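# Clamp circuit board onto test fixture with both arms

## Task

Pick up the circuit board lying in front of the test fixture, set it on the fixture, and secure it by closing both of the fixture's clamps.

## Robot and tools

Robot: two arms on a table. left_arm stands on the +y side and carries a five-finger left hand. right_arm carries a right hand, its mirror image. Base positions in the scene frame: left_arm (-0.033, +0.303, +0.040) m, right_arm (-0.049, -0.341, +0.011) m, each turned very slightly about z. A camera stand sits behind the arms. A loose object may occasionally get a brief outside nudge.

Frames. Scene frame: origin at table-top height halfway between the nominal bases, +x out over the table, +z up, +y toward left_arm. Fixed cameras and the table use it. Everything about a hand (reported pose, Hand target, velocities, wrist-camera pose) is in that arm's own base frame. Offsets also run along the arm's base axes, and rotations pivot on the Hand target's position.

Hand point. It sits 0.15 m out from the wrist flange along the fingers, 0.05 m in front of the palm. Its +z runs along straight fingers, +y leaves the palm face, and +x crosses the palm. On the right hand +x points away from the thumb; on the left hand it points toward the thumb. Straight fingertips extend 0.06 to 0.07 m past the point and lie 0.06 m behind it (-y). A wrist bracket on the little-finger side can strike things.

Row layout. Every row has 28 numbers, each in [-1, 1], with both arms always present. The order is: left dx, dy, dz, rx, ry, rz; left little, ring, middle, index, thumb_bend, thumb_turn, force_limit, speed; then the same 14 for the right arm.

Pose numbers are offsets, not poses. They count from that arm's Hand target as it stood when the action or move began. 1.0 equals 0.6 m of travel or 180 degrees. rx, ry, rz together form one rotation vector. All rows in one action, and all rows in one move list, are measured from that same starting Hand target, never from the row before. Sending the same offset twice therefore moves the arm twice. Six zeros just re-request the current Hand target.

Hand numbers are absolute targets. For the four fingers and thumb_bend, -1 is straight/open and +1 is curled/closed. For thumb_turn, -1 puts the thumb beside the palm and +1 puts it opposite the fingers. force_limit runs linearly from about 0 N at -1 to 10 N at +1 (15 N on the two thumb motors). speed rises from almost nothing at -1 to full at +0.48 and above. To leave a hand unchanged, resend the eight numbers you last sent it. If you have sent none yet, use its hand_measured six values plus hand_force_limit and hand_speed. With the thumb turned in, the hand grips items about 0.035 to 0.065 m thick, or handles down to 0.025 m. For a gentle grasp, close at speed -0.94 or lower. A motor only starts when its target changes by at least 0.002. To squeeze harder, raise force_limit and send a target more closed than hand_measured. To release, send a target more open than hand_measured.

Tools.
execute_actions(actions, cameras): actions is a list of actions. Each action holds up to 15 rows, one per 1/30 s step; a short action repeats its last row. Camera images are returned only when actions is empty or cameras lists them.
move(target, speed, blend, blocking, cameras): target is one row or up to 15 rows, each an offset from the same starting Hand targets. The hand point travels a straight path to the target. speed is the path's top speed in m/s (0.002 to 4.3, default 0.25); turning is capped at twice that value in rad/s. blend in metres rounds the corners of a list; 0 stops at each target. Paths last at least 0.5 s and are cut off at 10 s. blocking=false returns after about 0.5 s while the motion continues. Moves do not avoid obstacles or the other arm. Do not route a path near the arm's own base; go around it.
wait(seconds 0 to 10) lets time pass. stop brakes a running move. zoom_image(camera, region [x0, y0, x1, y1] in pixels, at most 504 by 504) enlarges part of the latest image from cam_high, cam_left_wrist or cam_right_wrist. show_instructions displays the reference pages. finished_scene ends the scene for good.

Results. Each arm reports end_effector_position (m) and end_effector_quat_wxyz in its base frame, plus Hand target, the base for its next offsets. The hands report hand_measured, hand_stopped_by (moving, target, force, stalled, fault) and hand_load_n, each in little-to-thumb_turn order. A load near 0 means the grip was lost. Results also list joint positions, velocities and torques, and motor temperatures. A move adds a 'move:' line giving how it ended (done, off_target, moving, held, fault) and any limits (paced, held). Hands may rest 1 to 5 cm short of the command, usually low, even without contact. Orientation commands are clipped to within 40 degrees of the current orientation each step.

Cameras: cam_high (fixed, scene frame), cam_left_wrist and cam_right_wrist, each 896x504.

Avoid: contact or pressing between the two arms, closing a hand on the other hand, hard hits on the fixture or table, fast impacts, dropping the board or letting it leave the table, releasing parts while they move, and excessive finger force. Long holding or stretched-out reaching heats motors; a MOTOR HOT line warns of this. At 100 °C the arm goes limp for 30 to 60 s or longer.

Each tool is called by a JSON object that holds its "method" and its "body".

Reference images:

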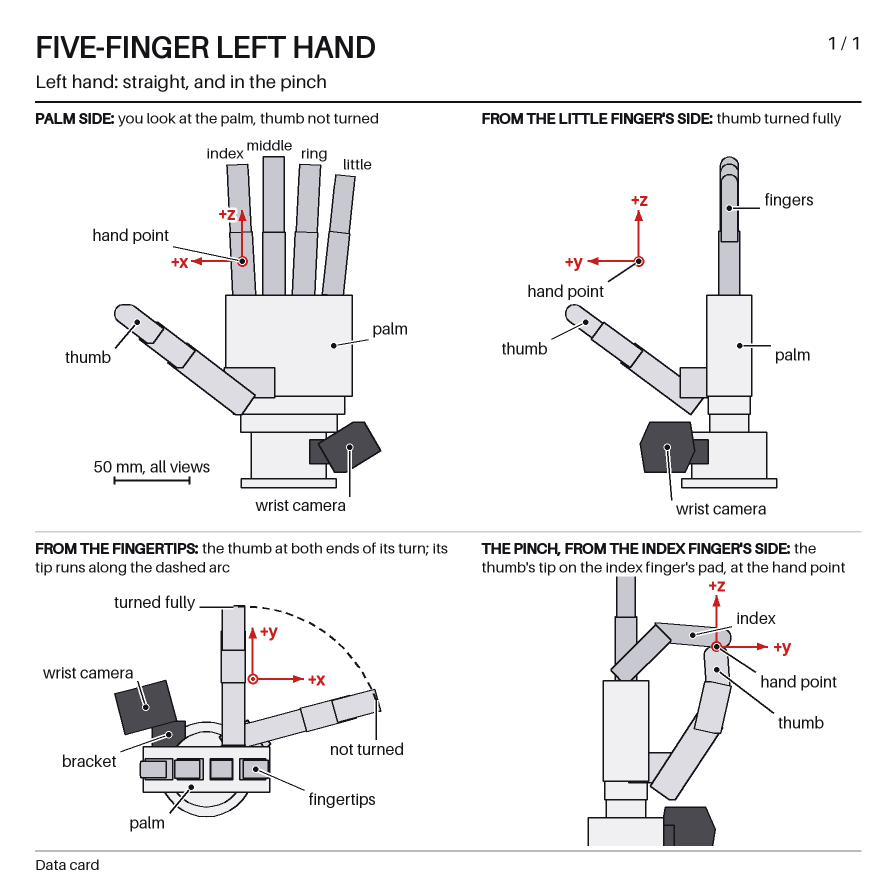

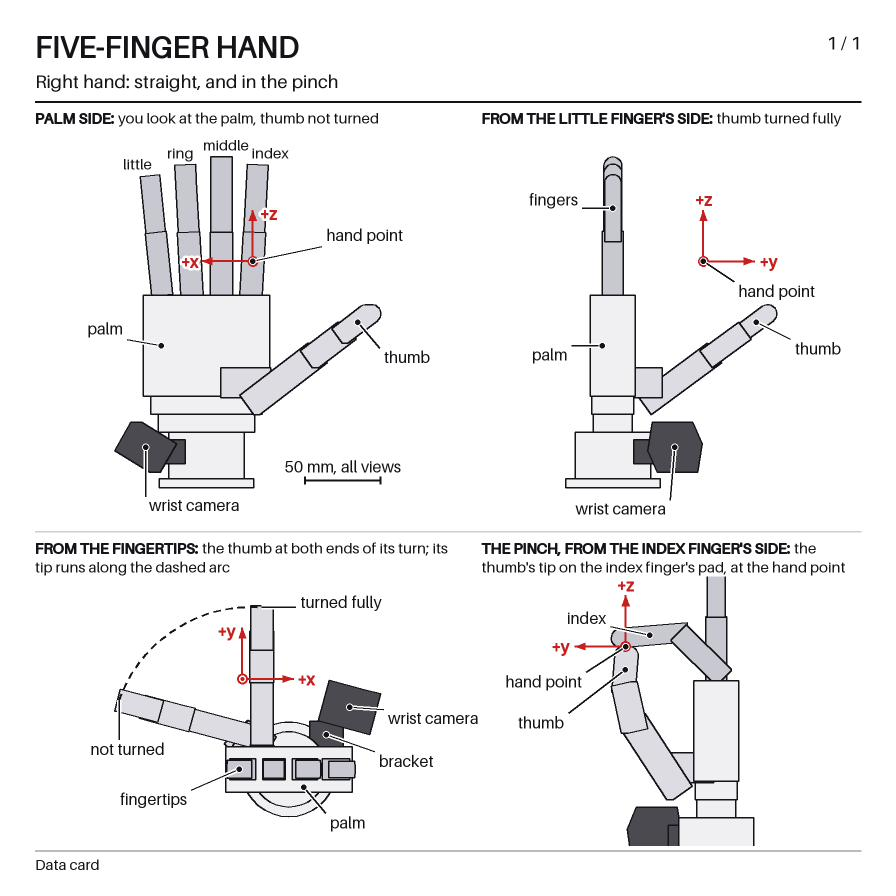

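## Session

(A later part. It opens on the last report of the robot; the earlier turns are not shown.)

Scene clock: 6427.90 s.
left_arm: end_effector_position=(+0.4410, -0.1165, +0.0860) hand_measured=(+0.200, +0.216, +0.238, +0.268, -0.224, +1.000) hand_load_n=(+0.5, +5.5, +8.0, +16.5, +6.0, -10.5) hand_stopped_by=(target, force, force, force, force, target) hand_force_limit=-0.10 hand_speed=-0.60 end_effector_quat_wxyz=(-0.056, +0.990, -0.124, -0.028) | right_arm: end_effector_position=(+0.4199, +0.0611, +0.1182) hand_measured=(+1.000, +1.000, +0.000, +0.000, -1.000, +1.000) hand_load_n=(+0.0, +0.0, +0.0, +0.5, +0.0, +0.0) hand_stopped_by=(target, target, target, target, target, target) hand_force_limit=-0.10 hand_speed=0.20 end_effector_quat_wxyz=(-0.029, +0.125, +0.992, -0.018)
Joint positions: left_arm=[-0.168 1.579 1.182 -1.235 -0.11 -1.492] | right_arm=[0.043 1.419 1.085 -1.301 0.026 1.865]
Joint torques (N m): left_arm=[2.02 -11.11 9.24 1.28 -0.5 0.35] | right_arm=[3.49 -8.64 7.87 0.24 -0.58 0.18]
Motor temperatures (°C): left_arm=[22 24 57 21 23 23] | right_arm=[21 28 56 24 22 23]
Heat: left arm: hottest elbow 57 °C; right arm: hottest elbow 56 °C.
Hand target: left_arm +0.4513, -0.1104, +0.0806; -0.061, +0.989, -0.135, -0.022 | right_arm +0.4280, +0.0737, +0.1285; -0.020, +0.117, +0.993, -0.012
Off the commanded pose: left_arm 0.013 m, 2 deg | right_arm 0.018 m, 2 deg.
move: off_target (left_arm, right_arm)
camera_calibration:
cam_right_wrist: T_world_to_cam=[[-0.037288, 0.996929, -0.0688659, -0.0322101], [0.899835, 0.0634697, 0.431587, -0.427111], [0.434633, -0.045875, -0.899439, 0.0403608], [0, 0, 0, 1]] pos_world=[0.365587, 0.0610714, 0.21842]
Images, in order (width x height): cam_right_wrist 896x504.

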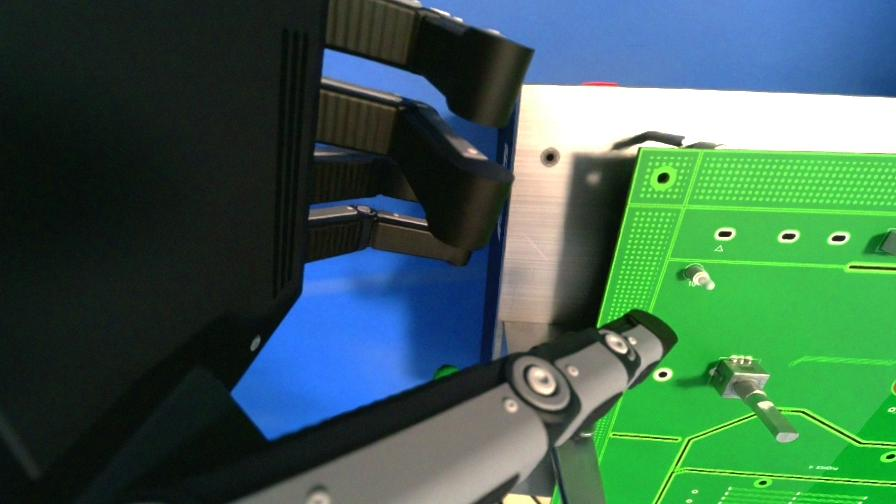

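{"method": "move", "body": {"target": [0,0,0,0,0,0,0.2,0.62,0.62,0.62,0.35,1,-0.1,-0.6,-0.0067,0.094,-0.0025,0,0,0,1,1,0,0,-1,1,-0.1,0.2], "speed": 0.05, "cameras": ["cam_right_wrist", "cam_high"]}}

Scene clock: 6440.07 s.
left_arm: end_effector_position=(+0.4410, -0.1165, +0.0860) hand_measured=(+0.200, +0.216, +0.238, +0.268, -0.224, +1.000) hand_load_n=(+0.5, +5.0, +8.0, +16.5, +6.0, -10.5) hand_stopped_by=(target, force, force, force, force, target) hand_force_limit=-0.10 hand_speed=-0.60 end_effector_quat_wxyz=(-0.056, +0.990, -0.124, -0.028) | right_arm: end_effector_position=(+0.4181, +0.0641, +0.1187) hand_measured=(+1.000, +1.000, +0.000, +0.000, -1.000, +1.000) hand_load_n=(+0.0, +0.5, +6.5, +0.0, +0.0, +0.5) hand_stopped_by=(target, target, target, target, target, target) hand_force_limit=-0.10 hand_speed=0.20 end_effector_quat_wxyz=(-0.027, +0.177, +0.982, -0.054)
Joint positions: left_arm=[-0.168 1.579 1.182 -1.235 -0.11 -1.492] | right_arm=[0.099 1.41 1.085 -1.326 0.089 2.029]
Joint torques (N m): left_arm=[2.02 -11.16 9.24 1.29 -0.5 0.35] | right_arm=[10.52 -7.94 7.71 0.96 -3.28 -0.12]
Motor temperatures (°C): left_arm=[22 24 57 21 23 23] | right_arm=[21 28 56 24 24 23]
Heat: left arm: hottest elbow 57 °C; right arm: hottest elbow 56 °C.
Hand target: left_arm +0.4513, -0.1104, +0.0806; -0.061, +0.989, -0.135, -0.022 | right_arm +0.4239, +0.1303, +0.1270; -0.020, +0.117, +0.993, -0.012
Off the commanded pose: left_arm 0.013 m, 2 deg | right_arm 0.067 m, 8 deg.
move: off_target (left_arm, right_arm)
camera_calibration:
cam_right_wrist: T_world_to_cam=[[0.0649822, 0.987603, -0.142891, -0.0686082], [0.904237, 0.00228699, 0.427024, -0.423265], [0.422057, -0.156957, -0.892879, 0.0532166], [0, 0, 0, 1]] pos_world=[0.36473, 0.0770783, 0.218457]
Images, in order (width x height): cam_high 896x504, cam_right_wrist 896x504.

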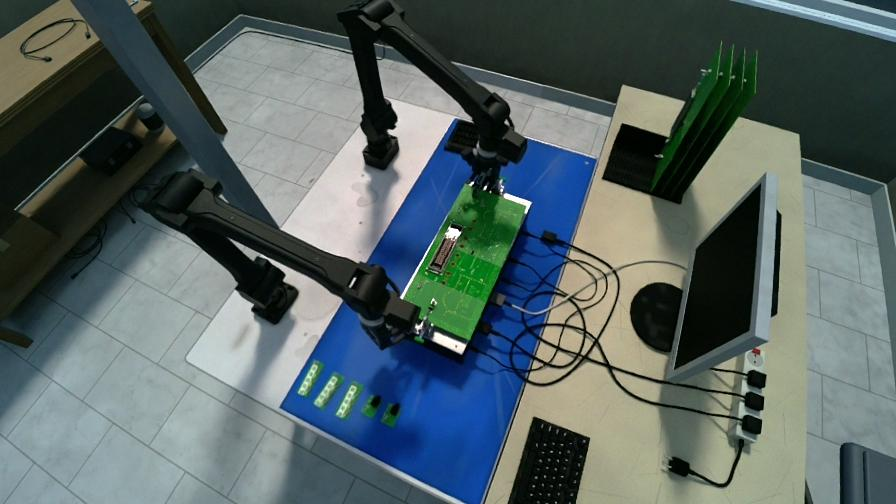

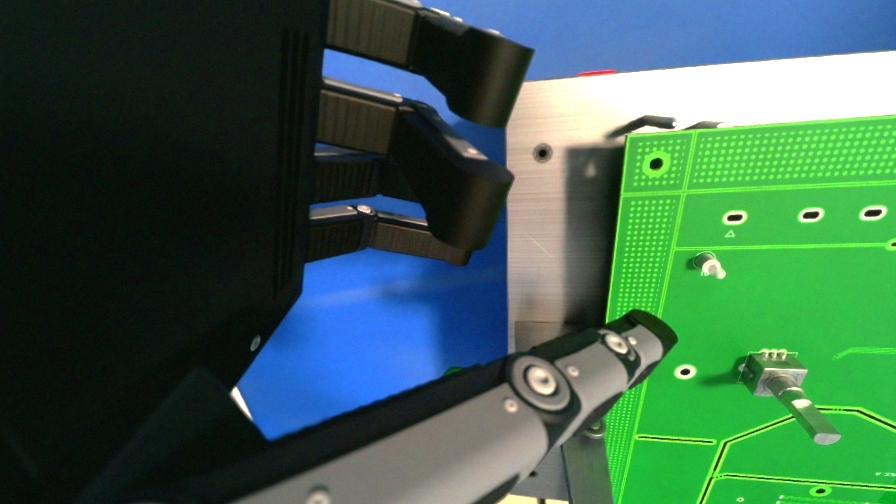

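{"method": "move", "body": {"target": [[0,0,0,0,0,0,0.2,0.62,0.62,0.62,0.35,1,-0.1,-0.6,-0.023,-0.142,0.005,0,0,0,1,1,0,0,-1,1,-0.1,0.2],[0,0,0,0,0,0,0.2,0.62,0.62,0.62,0.35,1,-0.1,-0.6,-0.023,-0.142,0.205,0,0,0,1,1,1,-1,-1,1,-0.1,0.3],[0,0,0,0,0,0,0.2,0.62,0.62,0.62,0.35,1,-0.1,-0.6,0.117,0.18,0.172,0,0,0.0856,1,1,1,-1,-1,1,-0.1,0.3]], "speed": 0.12, "cameras": ["all"]}}

Scene clock: 6460.57 s.
left_arm: end_effector_position=(+0.4409, -0.1165, +0.0860) hand_measured=(+0.200, +0.216, +0.238, +0.268, -0.224, +1.000) hand_load_n=(+0.5, +5.5, +8.0, +17.0, +6.0, -10.5) hand_stopped_by=(target, force, force, force, force, target) hand_force_limit=-0.10 hand_speed=-0.60 end_effector_quat_wxyz=(-0.056, +0.990, -0.124, -0.028) | right_arm: end_effector_position=(+0.4575, +0.2048, +0.1871) hand_measured=(+1.000, +1.000, +1.000, -1.000, -1.000, +1.000) hand_load_n=(+0.0, +0.0, +0.0, +0.5, +0.0, +0.0) hand_stopped_by=(target, target, target, target, target, target) hand_force_limit=-0.10 hand_speed=0.30 end_effector_quat_wxyz=(-0.088, +0.000, +0.995, -0.045)
Joint positions: left_arm=[-0.168 1.579 1.182 -1.235 -0.11 -1.492] | right_arm=[0.34 1.663 1.556 -1.661 0.026 1.913]
Joint torques (N m): left_arm=[2.02 -11.16 9.24 1.29 -0.49 0.35] | right_arm=[4.01 -13.57 13.34 1.78 -0.69 0.03]
Motor temperatures (°C): left_arm=[22 24 57 21 23 23] | right_arm=[21 28 55 24 34 23]
Heat: left arm: hottest elbow 57 °C; right arm: hottest elbow 55 °C.
Hand target: left_arm +0.4513, -0.1103, +0.0806; -0.061, +0.989, -0.135, -0.022 | right_arm +0.4941, +0.2383, +0.2299; -0.018, -0.017, +1.000, -0.015
Off the commanded pose: left_arm 0.013 m, 2 deg | right_arm 0.066 m, 9 deg.
move: off_target (left_arm, right_arm); target 2's new numbers were sent with right_arm's hand 0.026 m and 3 deg from that target
camera_calibration:
cam_left_wrist: T_world_to_cam=[[0.47322, 0.875393, 0.0987467, -0.118285], [0.795433, -0.472768, 0.379179, -0.433055], [0.378615, -0.100888, -0.920039, 0.0170885], [0, 0, 0, 1]] pos_world=[0.393971, -0.0994647, 0.191608]
cam_right_wrist: T_world_to_cam=[[-0.29065, 0.953614, -0.0783803, -0.0428762], [0.902282, 0.300423, 0.309245, -0.526549], [0.318447, 0.0191609, -0.947747, 0.141426], [0, 0, 0, 1]] pos_world=[0.417597, 0.196365, 0.293508]

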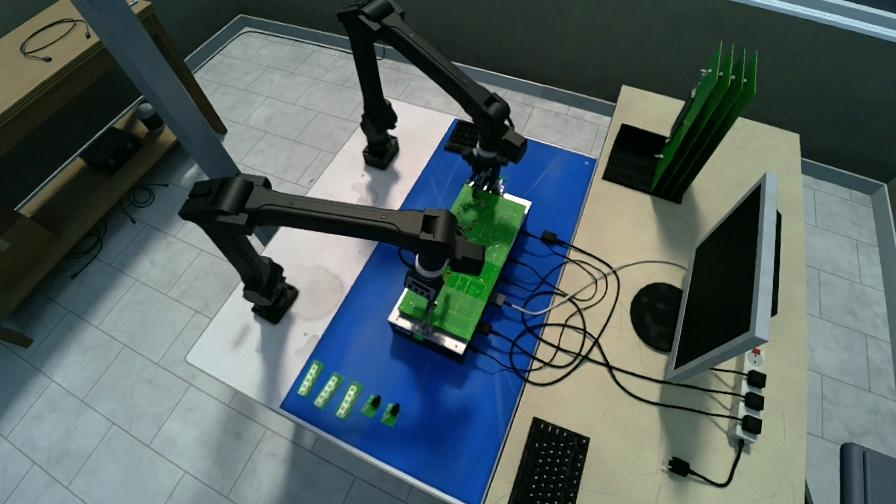

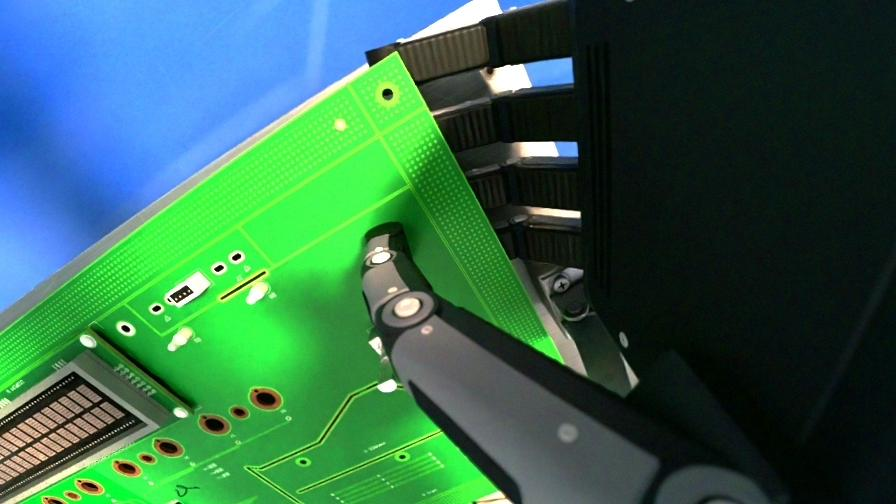

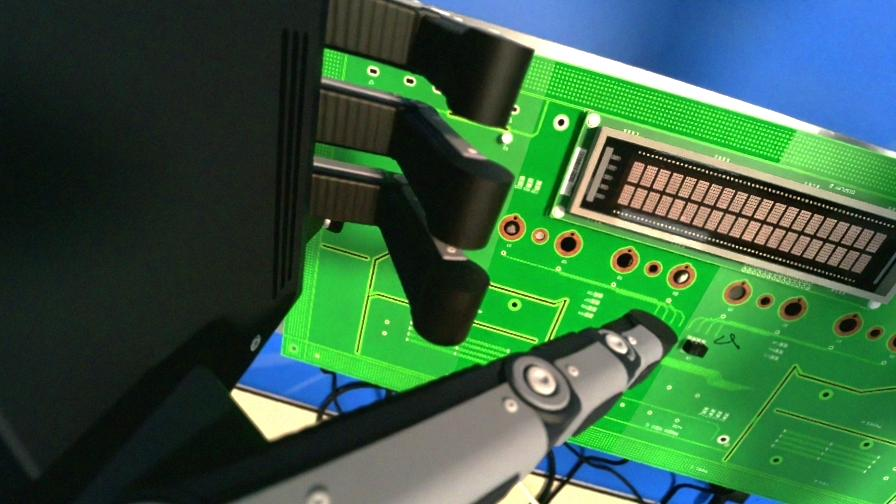

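{"method": "move", "body": {"target": [[0,0,0,0,0,0,0.2,0.62,0.62,0.62,0.35,1,-0.1,-0.6,-0.082,-0.0555,0.067,0,0,0,1,1,1,-1,-1,1,-0.1,0.3],[0,0,0,0,0,0,0.2,0.62,0.62,0.62,0.35,1,-0.1,-0.6,-0.082,0.0195,0.067,0,0,0,1,1,1,-1,-1,1,-0.1,0.3],[0,0,0,0,0,0,0.2,0.62,0.62,0.62,0.35,1,-0.1,-0.6,0.005,0.011,0.067,0,0,0,1,1,1,-1,-1,1,-0.1,0.3]], "speed": 0.12, "cameras": ["cam_high","cam_right_wrist"]}}

{"method": "zoom_image", "body": {"camera": "cam_high", "region": [380, 250, 500, 360]}}

Scene clock: 6473.47 s.
left_arm: end_effector_position=(+0.4409, -0.1165, +0.0860) hand_measured=(+0.200, +0.216, +0.238, +0.268, -0.224, +1.000) hand_load_n=(+0.5, +5.5, +8.0, +16.5, +6.0, -11.0) hand_stopped_by=(target, force, force, force, force, target) hand_force_limit=-0.10 hand_speed=-0.60 end_effector_quat_wxyz=(-0.056, +0.990, -0.124, -0.028) | right_arm: end_effector_position=(+0.4862, +0.2405, +0.2442) hand_measured=(+1.000, +1.000, +1.000, -1.000, -1.000, +1.000) hand_load_n=(+0.0, +0.0, +0.5, +0.0, +0.0, +0.0) hand_stopped_by=(target, target, target, target, target, target) hand_force_limit=-0.10 hand_speed=0.30 end_effector_quat_wxyz=(-0.033, -0.011, +0.999, -0.020)
Joint positions: left_arm=[-0.168 1.579 1.182 -1.235 -0.11 -1.492] | right_arm=[0.381 1.678 1.72 -1.69 0.013 1.929]
Joint torques (N m): left_arm=[2.02 -11.11 9.22 1.28 -0.5 0.34] | right_arm=[1.14 -13.98 10.3 0.16 -0.19 -0.01]
Motor temperatures (°C): left_arm=[22 24 57 21 23 23] | right_arm=[21 29 59 24 29 23]
Heat: left arm: hottest elbow 57 °C; right arm: hottest elbow 59 °C.
Hand target: left_arm +0.4513, -0.1103, +0.0806; -0.061, +0.989, -0.135, -0.022 | right_arm +0.4972, +0.2449, +0.2703; -0.018, -0.017, +1.000, -0.015
Off the commanded pose: left_arm 0.013 m, 2 deg | right_arm 0.028 m, 2 deg.
joint sent to its limit (right arm) — joint 4 (wrist pitch), lower limit. The joint targets still meet the commanded pose.
move: off_target (left_arm, right_arm)
camera_calibration:
cam_right_wrist: T_world_to_cam=[[-0.305704, 0.950203, -0.0604967, -0.0603032], [0.855179, 0.301955, 0.421297, -0.585643], [0.418585, 0.0770565, -0.904903, 0.112634], [0, 0, 0, 1]] pos_world=[0.435248, 0.225459, 0.345005]
Images, in order (width x height): cam_high 896x504, cam_right_wrist 896x504.

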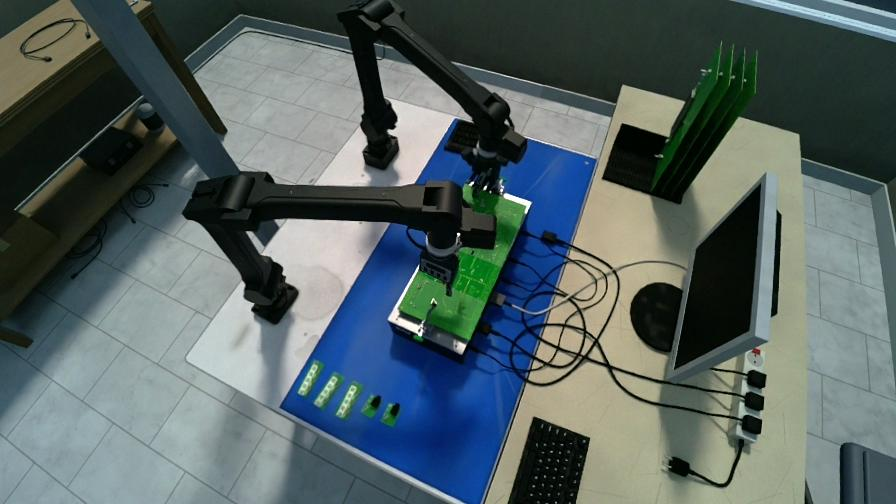

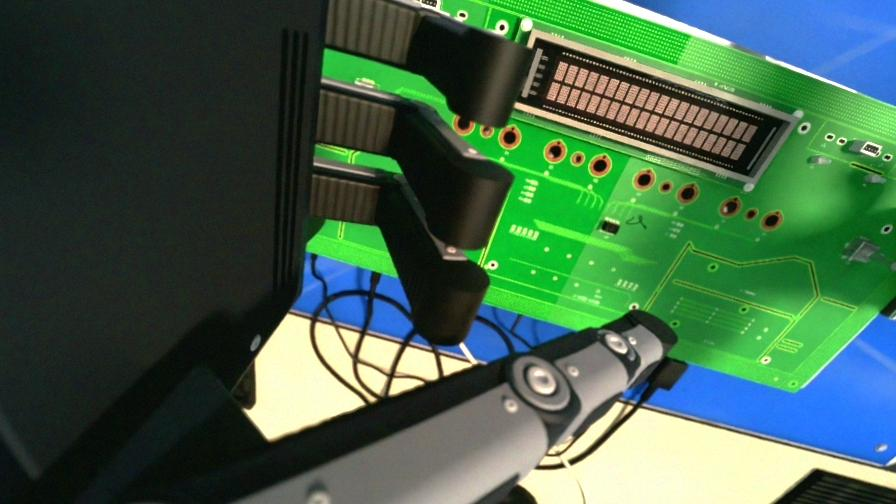

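Scaled by 4.200.

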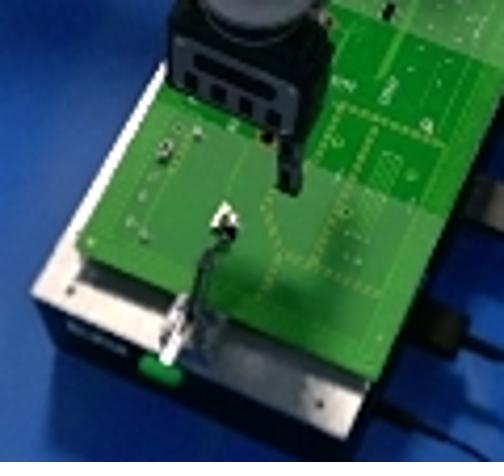

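{"method": "move", "body": {"target": [0,0,0,0,0,0,0.2,0.62,0.62,0.62,0.35,1,-0.1,-0.6,-0.008,-0.027,-0.128,0,0,0,1,1,1,-1,-1,1,-0.1,0.3], "speed": 0.1, "cameras": ["cam_high","cam_right_wrist"]}}

{"method": "zoom_image", "body": {"camera": "cam_high", "region": [380, 250, 500, 360]}}

Scene clock: 6483.03 s.
left_arm: end_effector_position=(+0.4409, -0.1165, +0.0860) hand_measured=(+0.200, +0.216, +0.238, +0.268, -0.224, +1.000) hand_load_n=(+0.5, +5.5, +7.5, +16.5, +6.0, -10.5) hand_stopped_by=(target, force, force, force, force, target) hand_force_limit=-0.10 hand_speed=-0.60 end_effector_quat_wxyz=(-0.056, +0.990, -0.124, -0.028) | right_arm: end_effector_position=(+0.4900, +0.2318, +0.1881) hand_measured=(+1.000, +1.000, +1.000, -1.000, -1.000, +1.000) hand_load_n=(+0.0, +0.0, +0.0, +0.0, +0.0, +0.0) hand_stopped_by=(target, target, target, target, target, target) hand_force_limit=-0.10 hand_speed=0.30 end_effector_quat_wxyz=(-0.028, -0.014, +0.999, -0.017)
Joint positions: left_arm=[-0.168 1.579 1.182 -1.235 -0.11 -1.492] | right_arm=[0.361 1.676 1.57 -1.529 0.013 1.903]
Joint torques (N m): left_arm=[2.02 -11.11 9.24 1.28 -0.49 0.34] | right_arm=[0.67 -14.45 6.05 0.81 -0.07 -0.03]
Motor temperatures (°C): left_arm=[22 24 57 21 23 23] | right_arm=[21 29 57 24 27 23]
Heat: left arm: hottest elbow 57 °C; right arm: hottest elbow 57 °C.
Hand target: left_arm +0.4513, -0.1103, +0.0806; -0.061, +0.989, -0.135, -0.022 | right_arm +0.4922, +0.2287, +0.1935; -0.018, -0.017, +1.000, -0.015
Off the commanded pose: left_arm 0.013 m, 2 deg | right_arm 0.007 m, 1 deg.
move: off_target (left_arm)
camera_calibration:
cam_right_wrist: T_world_to_cam=[[-0.310857, 0.948681, -0.0580776, -0.051844], [0.849058, 0.304637, 0.431621, -0.562231], [0.427163, 0.0848614, -0.900183, 0.05405], [0, 0, 0, 1]] pos_world=[0.438162, 0.215873, 0.288315]
Images, in order (width x height): cam_high 896x504, cam_right_wrist 896x504.

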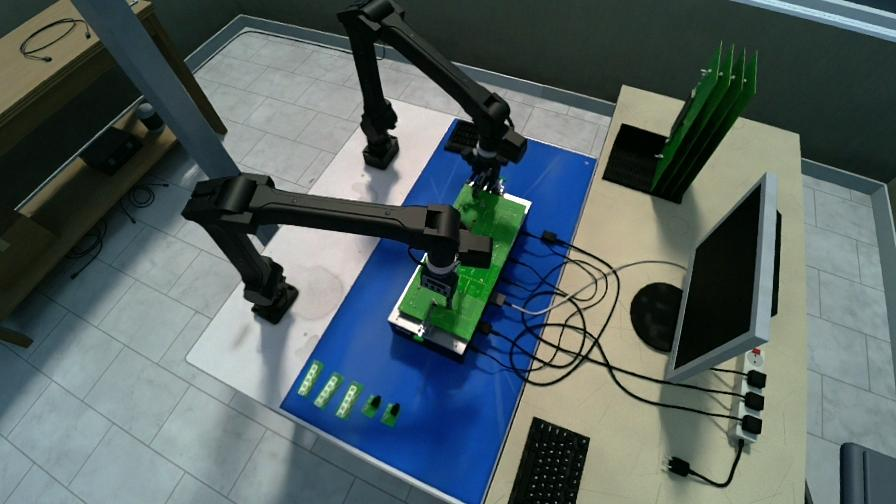

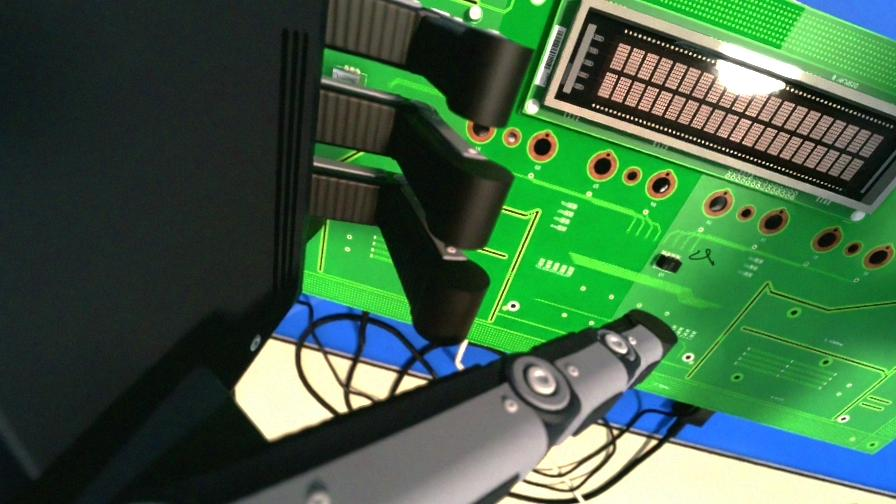

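Scaled by 4.200.

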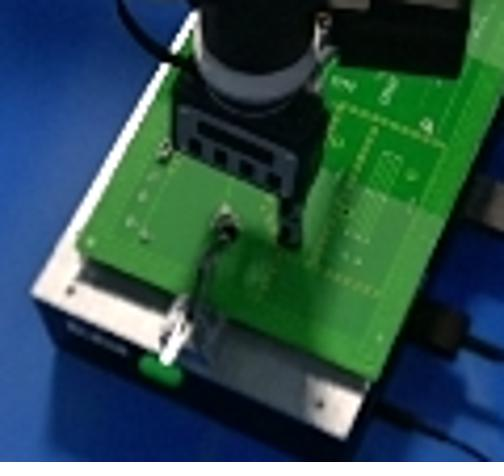

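{"method": "move", "body": {"target": [0,0,0,0,0,0,0.2,0.62,0.62,0.62,0.35,1,-0.1,-0.6,-0.053,0,0,0,0,0,1,1,1,-1,-1,1,-0.1,0.3], "speed": 0.06, "cameras": ["cam_high"]}}

{"method": "zoom_image", "body": {"camera": "cam_high", "region": [380, 250, 500, 360]}}

Scene clock: 6491.43 s.
left_arm: end_effector_position=(+0.4410, -0.1164, +0.0860) hand_measured=(+0.200, +0.216, +0.238, +0.268, -0.224, +1.000) hand_load_n=(+0.5, +5.5, +8.0, +16.5, +6.0, -10.5) hand_stopped_by=(target, force, force, force, force, target) hand_force_limit=-0.10 hand_speed=-0.60 end_effector_quat_wxyz=(-0.056, +0.990, -0.125, -0.028) | right_arm: end_effector_position=(+0.4615, +0.2260, +0.1877) hand_measured=(+1.000, +1.000, +1.000, -1.000, -1.000, +1.000) hand_load_n=(+0.0, +0.0, +0.0, +0.0, +0.0, +0.0) hand_stopped_by=(target, target, target, target, target, target) hand_force_limit=-0.10 hand_speed=0.30 end_effector_quat_wxyz=(-0.028, -0.018, +0.999, -0.017)
Joint positions: left_arm=[-0.168 1.579 1.182 -1.235 -0.11 -1.491] | right_arm=[0.37 1.603 1.477 -1.511 0.013 1.904]
Joint torques (N m): left_arm=[2.02 -11.11 9.22 1.28 -0.49 0.33] | right_arm=[1.9 -13.57 5.83 0.8 -0.13 0.18]
Motor temperatures (°C): left_arm=[22 24 57 21 23 23] | right_arm=[21 30 56 24 27 23]
Heat: left arm: hottest elbow 57 °C; right arm: hottest elbow 56 °C.
Hand target: left_arm +0.4513, -0.1103, +0.0806; -0.061, +0.989, -0.135, -0.022 | right_arm +0.4606, +0.2287, +0.1934; -0.018, -0.017, +1.000, -0.015
Off the commanded pose: left_arm 0.013 m, 2 deg | right_arm 0.006 m, 1 deg.
move: off_target (left_arm)
Images, in order (width x height): cam_high 896x504.

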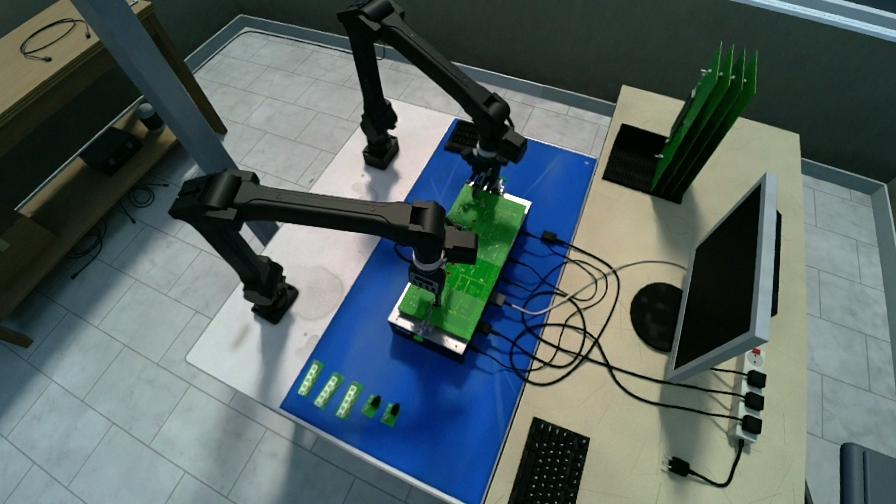

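Scaled by 4.200.

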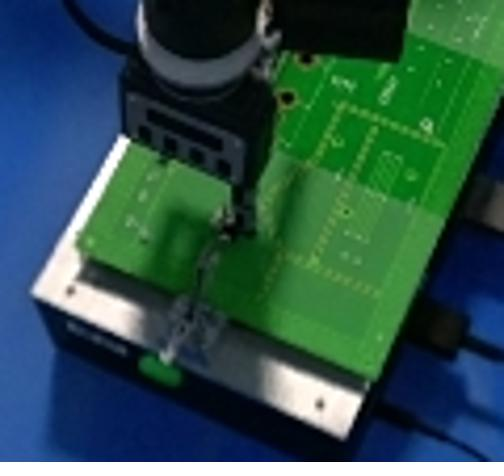

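{"method": "move", "body": {"target": [0,0,0,0,0,0,0.2,0.62,0.62,0.62,0.35,1,-0.1,-0.6,-0.03,0,0,0,0,0,1,1,1,-1,-1,1,-0.1,0.3], "speed": 0.04, "cameras": ["cam_high"]}}

{"method": "zoom_image", "body": {"camera": "cam_high", "region": [380, 250, 500, 360]}}

{"method": "zoom_image", "body": {"camera": "cam_high", "region": [500, 190, 540, 230]}}

Scene clock: 6496.73 s.
left_arm: end_effector_position=(+0.4399, -0.1164, +0.0859) hand_measured=(+0.200, +0.216, +0.238, +0.268, -0.224, +1.000) hand_load_n=(+0.5, +6.0, +8.0, +16.0, +6.0, -11.0) hand_stopped_by=(target, force, force, force, force, target) hand_force_limit=-0.10 hand_speed=-0.60 end_effector_quat_wxyz=(-0.057, +0.989, -0.136, -0.028) | right_arm: end_effector_position=(+0.4480, +0.2254, +0.1877) hand_measured=(+1.000, +1.000, +1.000, -1.000, -1.000, +1.000) hand_load_n=(+0.0, +0.0, +0.0, +0.0, +0.0, +0.0) hand_stopped_by=(target, target, target, target, target, target) hand_force_limit=-0.10 hand_speed=0.30 end_effector_quat_wxyz=(-0.024, -0.017, +0.999, -0.016)
Joint positions: left_arm=[-0.167 1.579 1.182 -1.234 -0.111 -1.468] | right_arm=[0.38 1.563 1.429 -1.493 0.014 1.918]
Joint torques (N m): left_arm=[2.02 -11.16 9.24 1.25 -0.43 0.12] | right_arm=[2.32 -13.22 5.67 0.44 -0.18 0.2]
Motor temperatures (°C): left_arm=[22 24 57 21 23 23] | right_arm=[21 30 55 24 26 23]
Heat: left arm: hottest elbow 57 °C; right arm: hottest elbow 55 °C.
Hand target: left_arm +0.4514, -0.1102, +0.0806; -0.061, +0.989, -0.135, -0.022 | right_arm +0.4426, +0.2286, +0.1935; -0.018, -0.017, +1.000, -0.015
Off the commanded pose: left_arm 0.014 m, 1 deg | right_arm 0.009 m, 1 deg.
move: off_target (left_arm)
Images, in order (width x height): cam_high 896x504.

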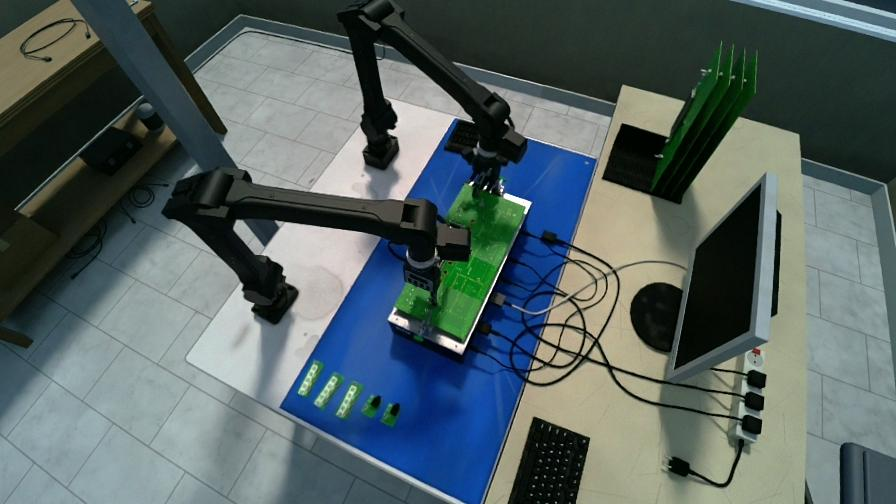

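Scaled by 4.200.

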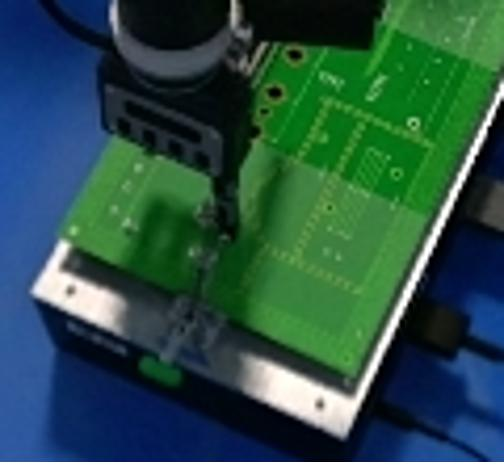

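Scaled by 12.600.

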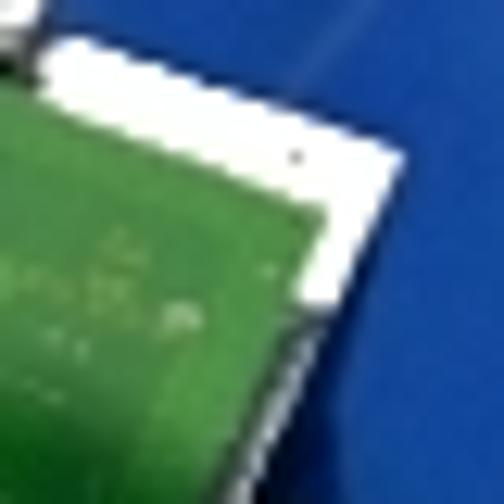

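{"method": "zoom_image", "body": {"camera": "cam_high", "region": [380, 285, 430, 335]}}

{"method": "zoom_image", "body": {"camera": "cam_high", "region": [440, 310, 480, 350]}}

Scaled by 10.080.

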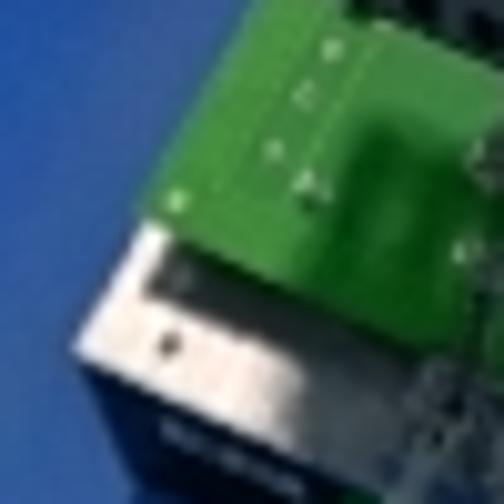

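Scaled by 12.600.

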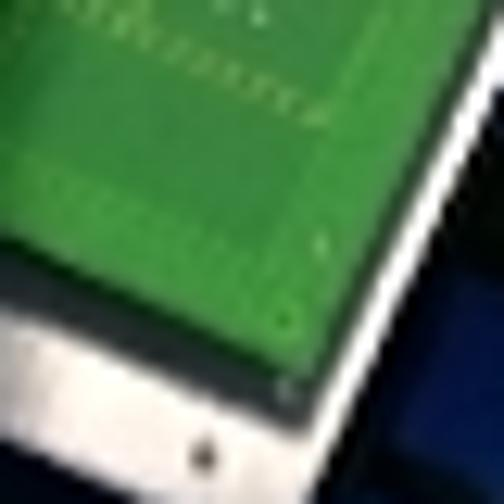

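{"method": "move", "body": {"target": [[0,0,0,0,0,0,0.2,0.62,0.62,0.62,0.35,1,-0.1,-0.6,0.012,0,0.005,0,0,0,1,1,1,-1,-1,1,-0.1,0.3],[0,0,0,0,0,0,0.2,0.62,0.62,0.62,0.35,1,-0.1,-0.6,0.012,0,0.14,0,0,0,1,1,1,-1,-1,1,-0.1,0.3],[0,0,0,0,0,0,0.2,0.62,0.62,0.62,0.35,1,-0.1,-0.6,-0.06,-0.24,0.14,0,0,-0.0856,1,1,1,-1,-1,1,-0.1,0.3]], "speed": 0.15, "cameras": ["cam_high","cam_right_wrist"]}}

Scene clock: 6515.57 s.
left_arm: end_effector_position=(+0.4392, -0.1164, +0.0859) hand_measured=(+0.200, +0.216, +0.238, +0.268, -0.224, +1.000) hand_load_n=(+0.5, +6.0, +8.0, +16.0, +6.5, -11.5) hand_stopped_by=(target, force, force, force, force, target) hand_force_limit=-0.10 hand_speed=-0.60 end_effector_quat_wxyz=(-0.057, +0.988, -0.143, -0.028) | right_arm: end_effector_position=(+0.4123, +0.0836, +0.2767) hand_measured=(+1.000, +1.000, +1.000, -1.000, -1.000, +1.000) hand_load_n=(+0.0, +0.0, +0.0, +0.0, +0.0, +0.0) hand_stopped_by=(target, target, target, target, target, target) hand_force_limit=-0.10 hand_speed=0.30 end_effector_quat_wxyz=(-0.014, +0.124, +0.992, -0.010)
Joint positions: left_arm=[-0.167 1.579 1.182 -1.233 -0.112 -1.455] | right_arm=[0.098 1.329 1.414 -1.688 0.014 1.918]
Joint torques (N m): left_arm=[2.02 -11.11 9.21 1.21 -0.4 0] | right_arm=[1.49 -8.7 5.91 0.2 -0.17 -0.01]
Motor temperatures (°C): left_arm=[22 24 57 21 23 23] | right_arm=[21 31 53 24 26 23]
Heat: left arm: hottest elbow 57 °C; right arm: hottest elbow 53 °C.
Hand target: left_arm +0.4514, -0.1102, +0.0806; -0.061, +0.989, -0.135, -0.022 | right_arm +0.4066, +0.0847, +0.2775; -0.020, +0.117, +0.993, -0.012
Off the commanded pose: left_arm 0.015 m, 1 deg | right_arm 0.006 m, 1 deg.
joint sent to its limit (right arm) — joint 4 (wrist pitch), lower limit. The joint targets still meet the commanded pose.
move: off_target (left_arm)
camera_calibration:
cam_right_wrist: T_world_to_cam=[[-0.0366888, 0.997655, -0.0577836, -0.0473999], [0.885671, 0.0592436, 0.460519, -0.491897], [0.462862, -0.0342813, -0.885767, 0.170877], [0, 0, 0, 1]] pos_world=[0.354827, 0.0822884, 0.375147]
Images, in order (width x height): cam_high 896x504, cam_right_wrist 896x504.

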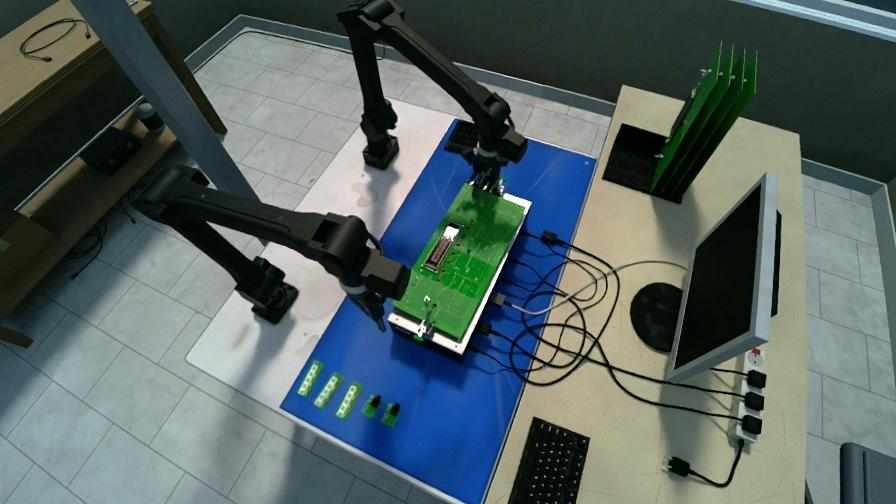

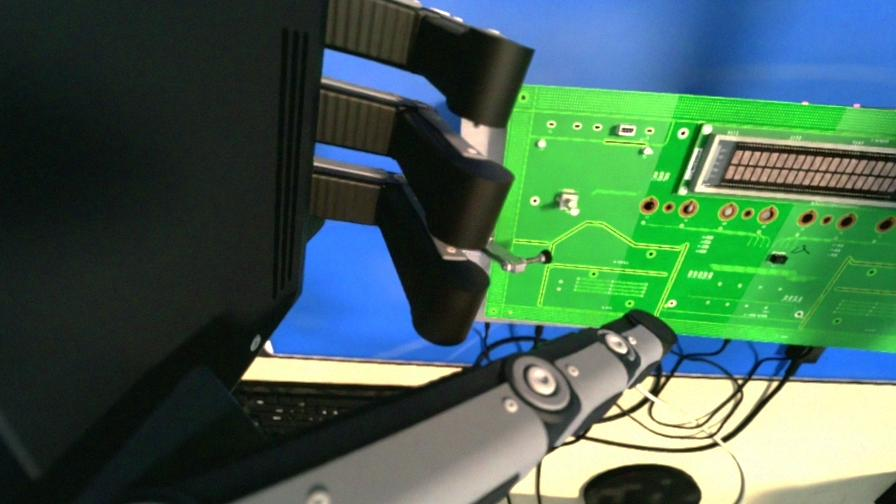

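{"method": "zoom_image", "body": {"camera": "cam_right_wrist", "region": [490, 60, 620, 160]}}

{"method": "zoom_image", "body": {"camera": "cam_right_wrist", "region": [440, 200, 600, 340]}}

Scaled by 3.877.

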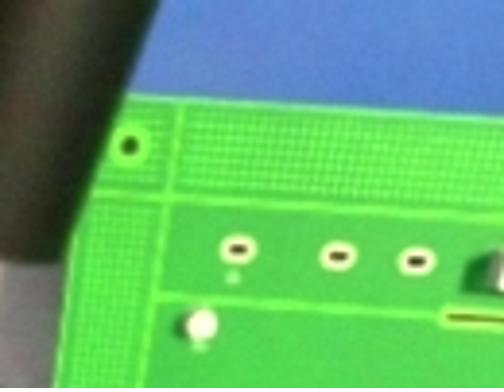

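Scaled by 3.150.

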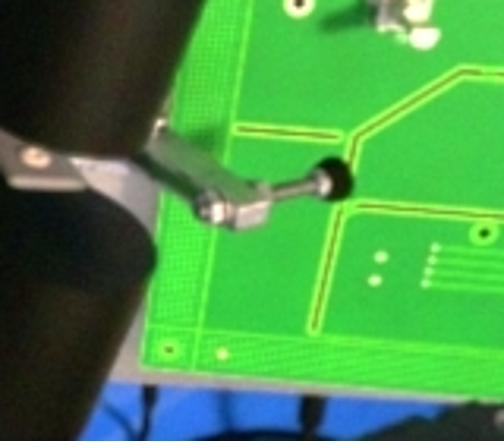

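{"method": "move", "body": {"target": [[0,0,0,0,0,0,0.2,0.62,0.62,0.62,0.35,1,-0.1,-0.6,0.009,0.2455,0,0,0,0.0856,1,1,1,-1,-1,1,-0.1,0.3],[0,0,0,0,0,0,0.2,0.62,0.62,0.62,0.35,1,-0.1,-0.6,0.009,0.24,-0.11,0,0,0.0856,1,1,1,-1,-1,1,-0.1,0.3]], "speed": 0.15, "cameras": ["cam_high"]}}

{"method": "zoom_image", "body": {"camera": "cam_high", "region": [380, 260, 480, 350]}}

Scene clock: 6550.63 s.
left_arm: end_effector_position=(+0.4392, -0.1164, +0.0859) hand_measured=(+0.200, +0.216, +0.238, +0.268, -0.224, +1.000) hand_load_n=(+0.0, +6.0, +8.0, +16.0, +6.0, -11.5) hand_stopped_by=(target, force, force, force, force, target) hand_force_limit=-0.10 hand_speed=-0.60 end_effector_quat_wxyz=(-0.057, +0.988, -0.143, -0.028) | right_arm: end_effector_position=(+0.4079, +0.2311, +0.2111) hand_measured=(+1.000, +1.000, +1.000, -1.000, -1.000, +1.000) hand_load_n=(+0.0, +0.0, +0.0, +0.0, +0.0, +0.0) hand_stopped_by=(target, target, target, target, target, target) hand_force_limit=-0.10 hand_speed=0.30 end_effector_quat_wxyz=(-0.023, -0.023, +0.999, -0.017)
Joint positions: left_arm=[-0.167 1.579 1.182 -1.233 -0.112 -1.455] | right_arm=[0.427 1.468 1.384 -1.543 0.013 1.952]
Joint torques (N m): left_arm=[1.96 -11.11 9.21 1.21 -0.39 0.01] | right_arm=[0.5 -10.34 6.16 0.83 -0.2 0.13]
Motor temperatures (°C): left_arm=[22 24 57 21 23 23] | right_arm=[21 30 52 24 25 23]
Heat: left arm: hottest elbow 57 °C; right arm: hottest elbow 52 °C.
Hand target: left_arm +0.4514, -0.1102, +0.0806; -0.061, +0.989, -0.135, -0.022 | right_arm +0.4120, +0.2286, +0.2114; -0.018, -0.017, +1.000, -0.015
Off the commanded pose: left_arm 0.015 m, 1 deg | right_arm 0.005 m, 1 deg.
move: off_target (left_arm)
Images, in order (width x height): cam_high 896x504.

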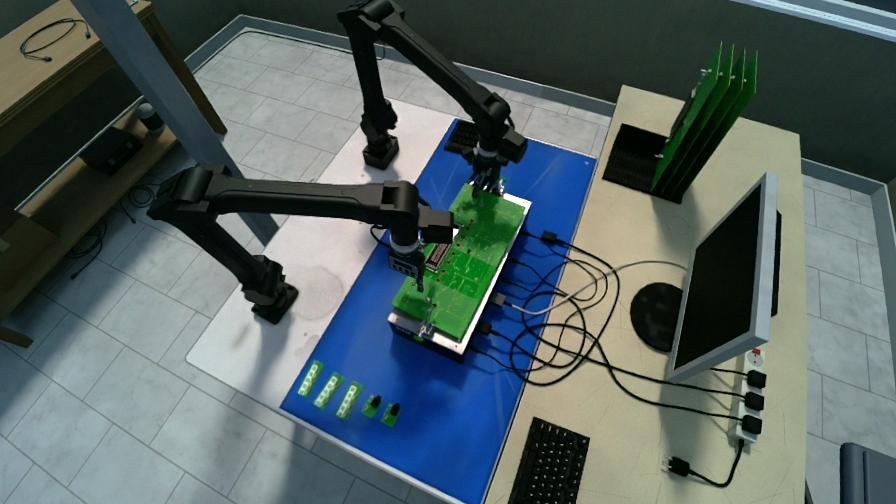

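Scaled by 5.040.

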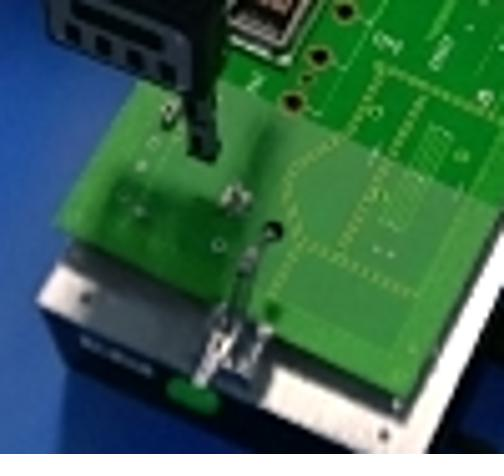

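{"method": "move", "body": {"target": [0,0,0,0,0,0,0.2,0.62,0.62,0.62,0.35,1,-0.1,-0.6,0,-0.02,-0.035,0,0,0,1,1,1,-1,-1,1,-0.1,0.3], "speed": 0.06, "cameras": ["cam_high"]}}

{"method": "zoom_image", "body": {"camera": "cam_high", "region": [380, 260, 480, 350]}}

Scene clock: 6556.33 s.
left_arm: end_effector_position=(+0.4392, -0.1164, +0.0859) hand_measured=(+0.200, +0.216, +0.238, +0.268, -0.224, +1.000) hand_load_n=(+0.0, +5.5, +8.0, +16.0, +6.0, -11.5) hand_stopped_by=(target, force, force, force, force, target) hand_force_limit=-0.10 hand_speed=-0.60 end_effector_quat_wxyz=(-0.057, +0.988, -0.143, -0.028) | right_arm: end_effector_position=(+0.4104, +0.2188, +0.1886) hand_measured=(+1.000, +1.000, +1.000, -1.000, -1.000, +1.000) hand_load_n=(+0.0, +0.0, +0.0, +0.0, +0.0, +0.0) hand_stopped_by=(target, target, target, target, target, target) hand_force_limit=-0.10 hand_speed=0.30 end_effector_quat_wxyz=(-0.025, -0.014, +0.999, -0.017)
Joint positions: left_arm=[-0.167 1.579 1.182 -1.233 -0.112 -1.455] | right_arm=[0.399 1.468 1.325 -1.487 0.013 1.942]
Joint torques (N m): left_arm=[2.02 -11.11 9.22 1.2 -0.39 0.01] | right_arm=[0.67 -10.75 5.93 0.83 -0.14 -0.01]
Motor temperatures (°C): left_arm=[22 24 57 21 23 23] | right_arm=[21 30 51 24 25 23]
Heat: left arm: hottest elbow 57 °C; right arm: hottest elbow 51 °C.
Hand target: left_arm +0.4514, -0.1102, +0.0806; -0.061, +0.989, -0.135, -0.022 | right_arm +0.4120, +0.2167, +0.1905; -0.018, -0.017, +1.000, -0.015
Off the commanded pose: left_arm 0.015 m, 1 deg | right_arm 0.003 m, 1 deg.
move: off_target (left_arm)
Images, in order (width x height): cam_high 896x504.

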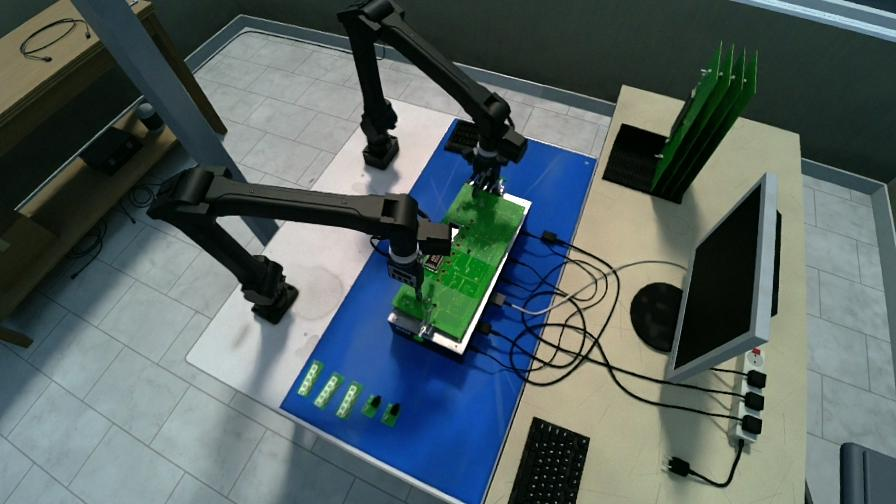

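Scaled by 5.040.

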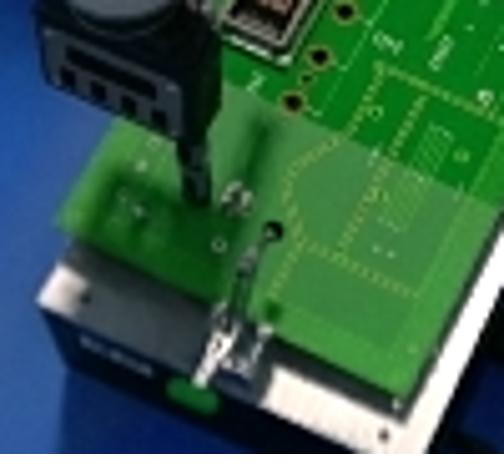

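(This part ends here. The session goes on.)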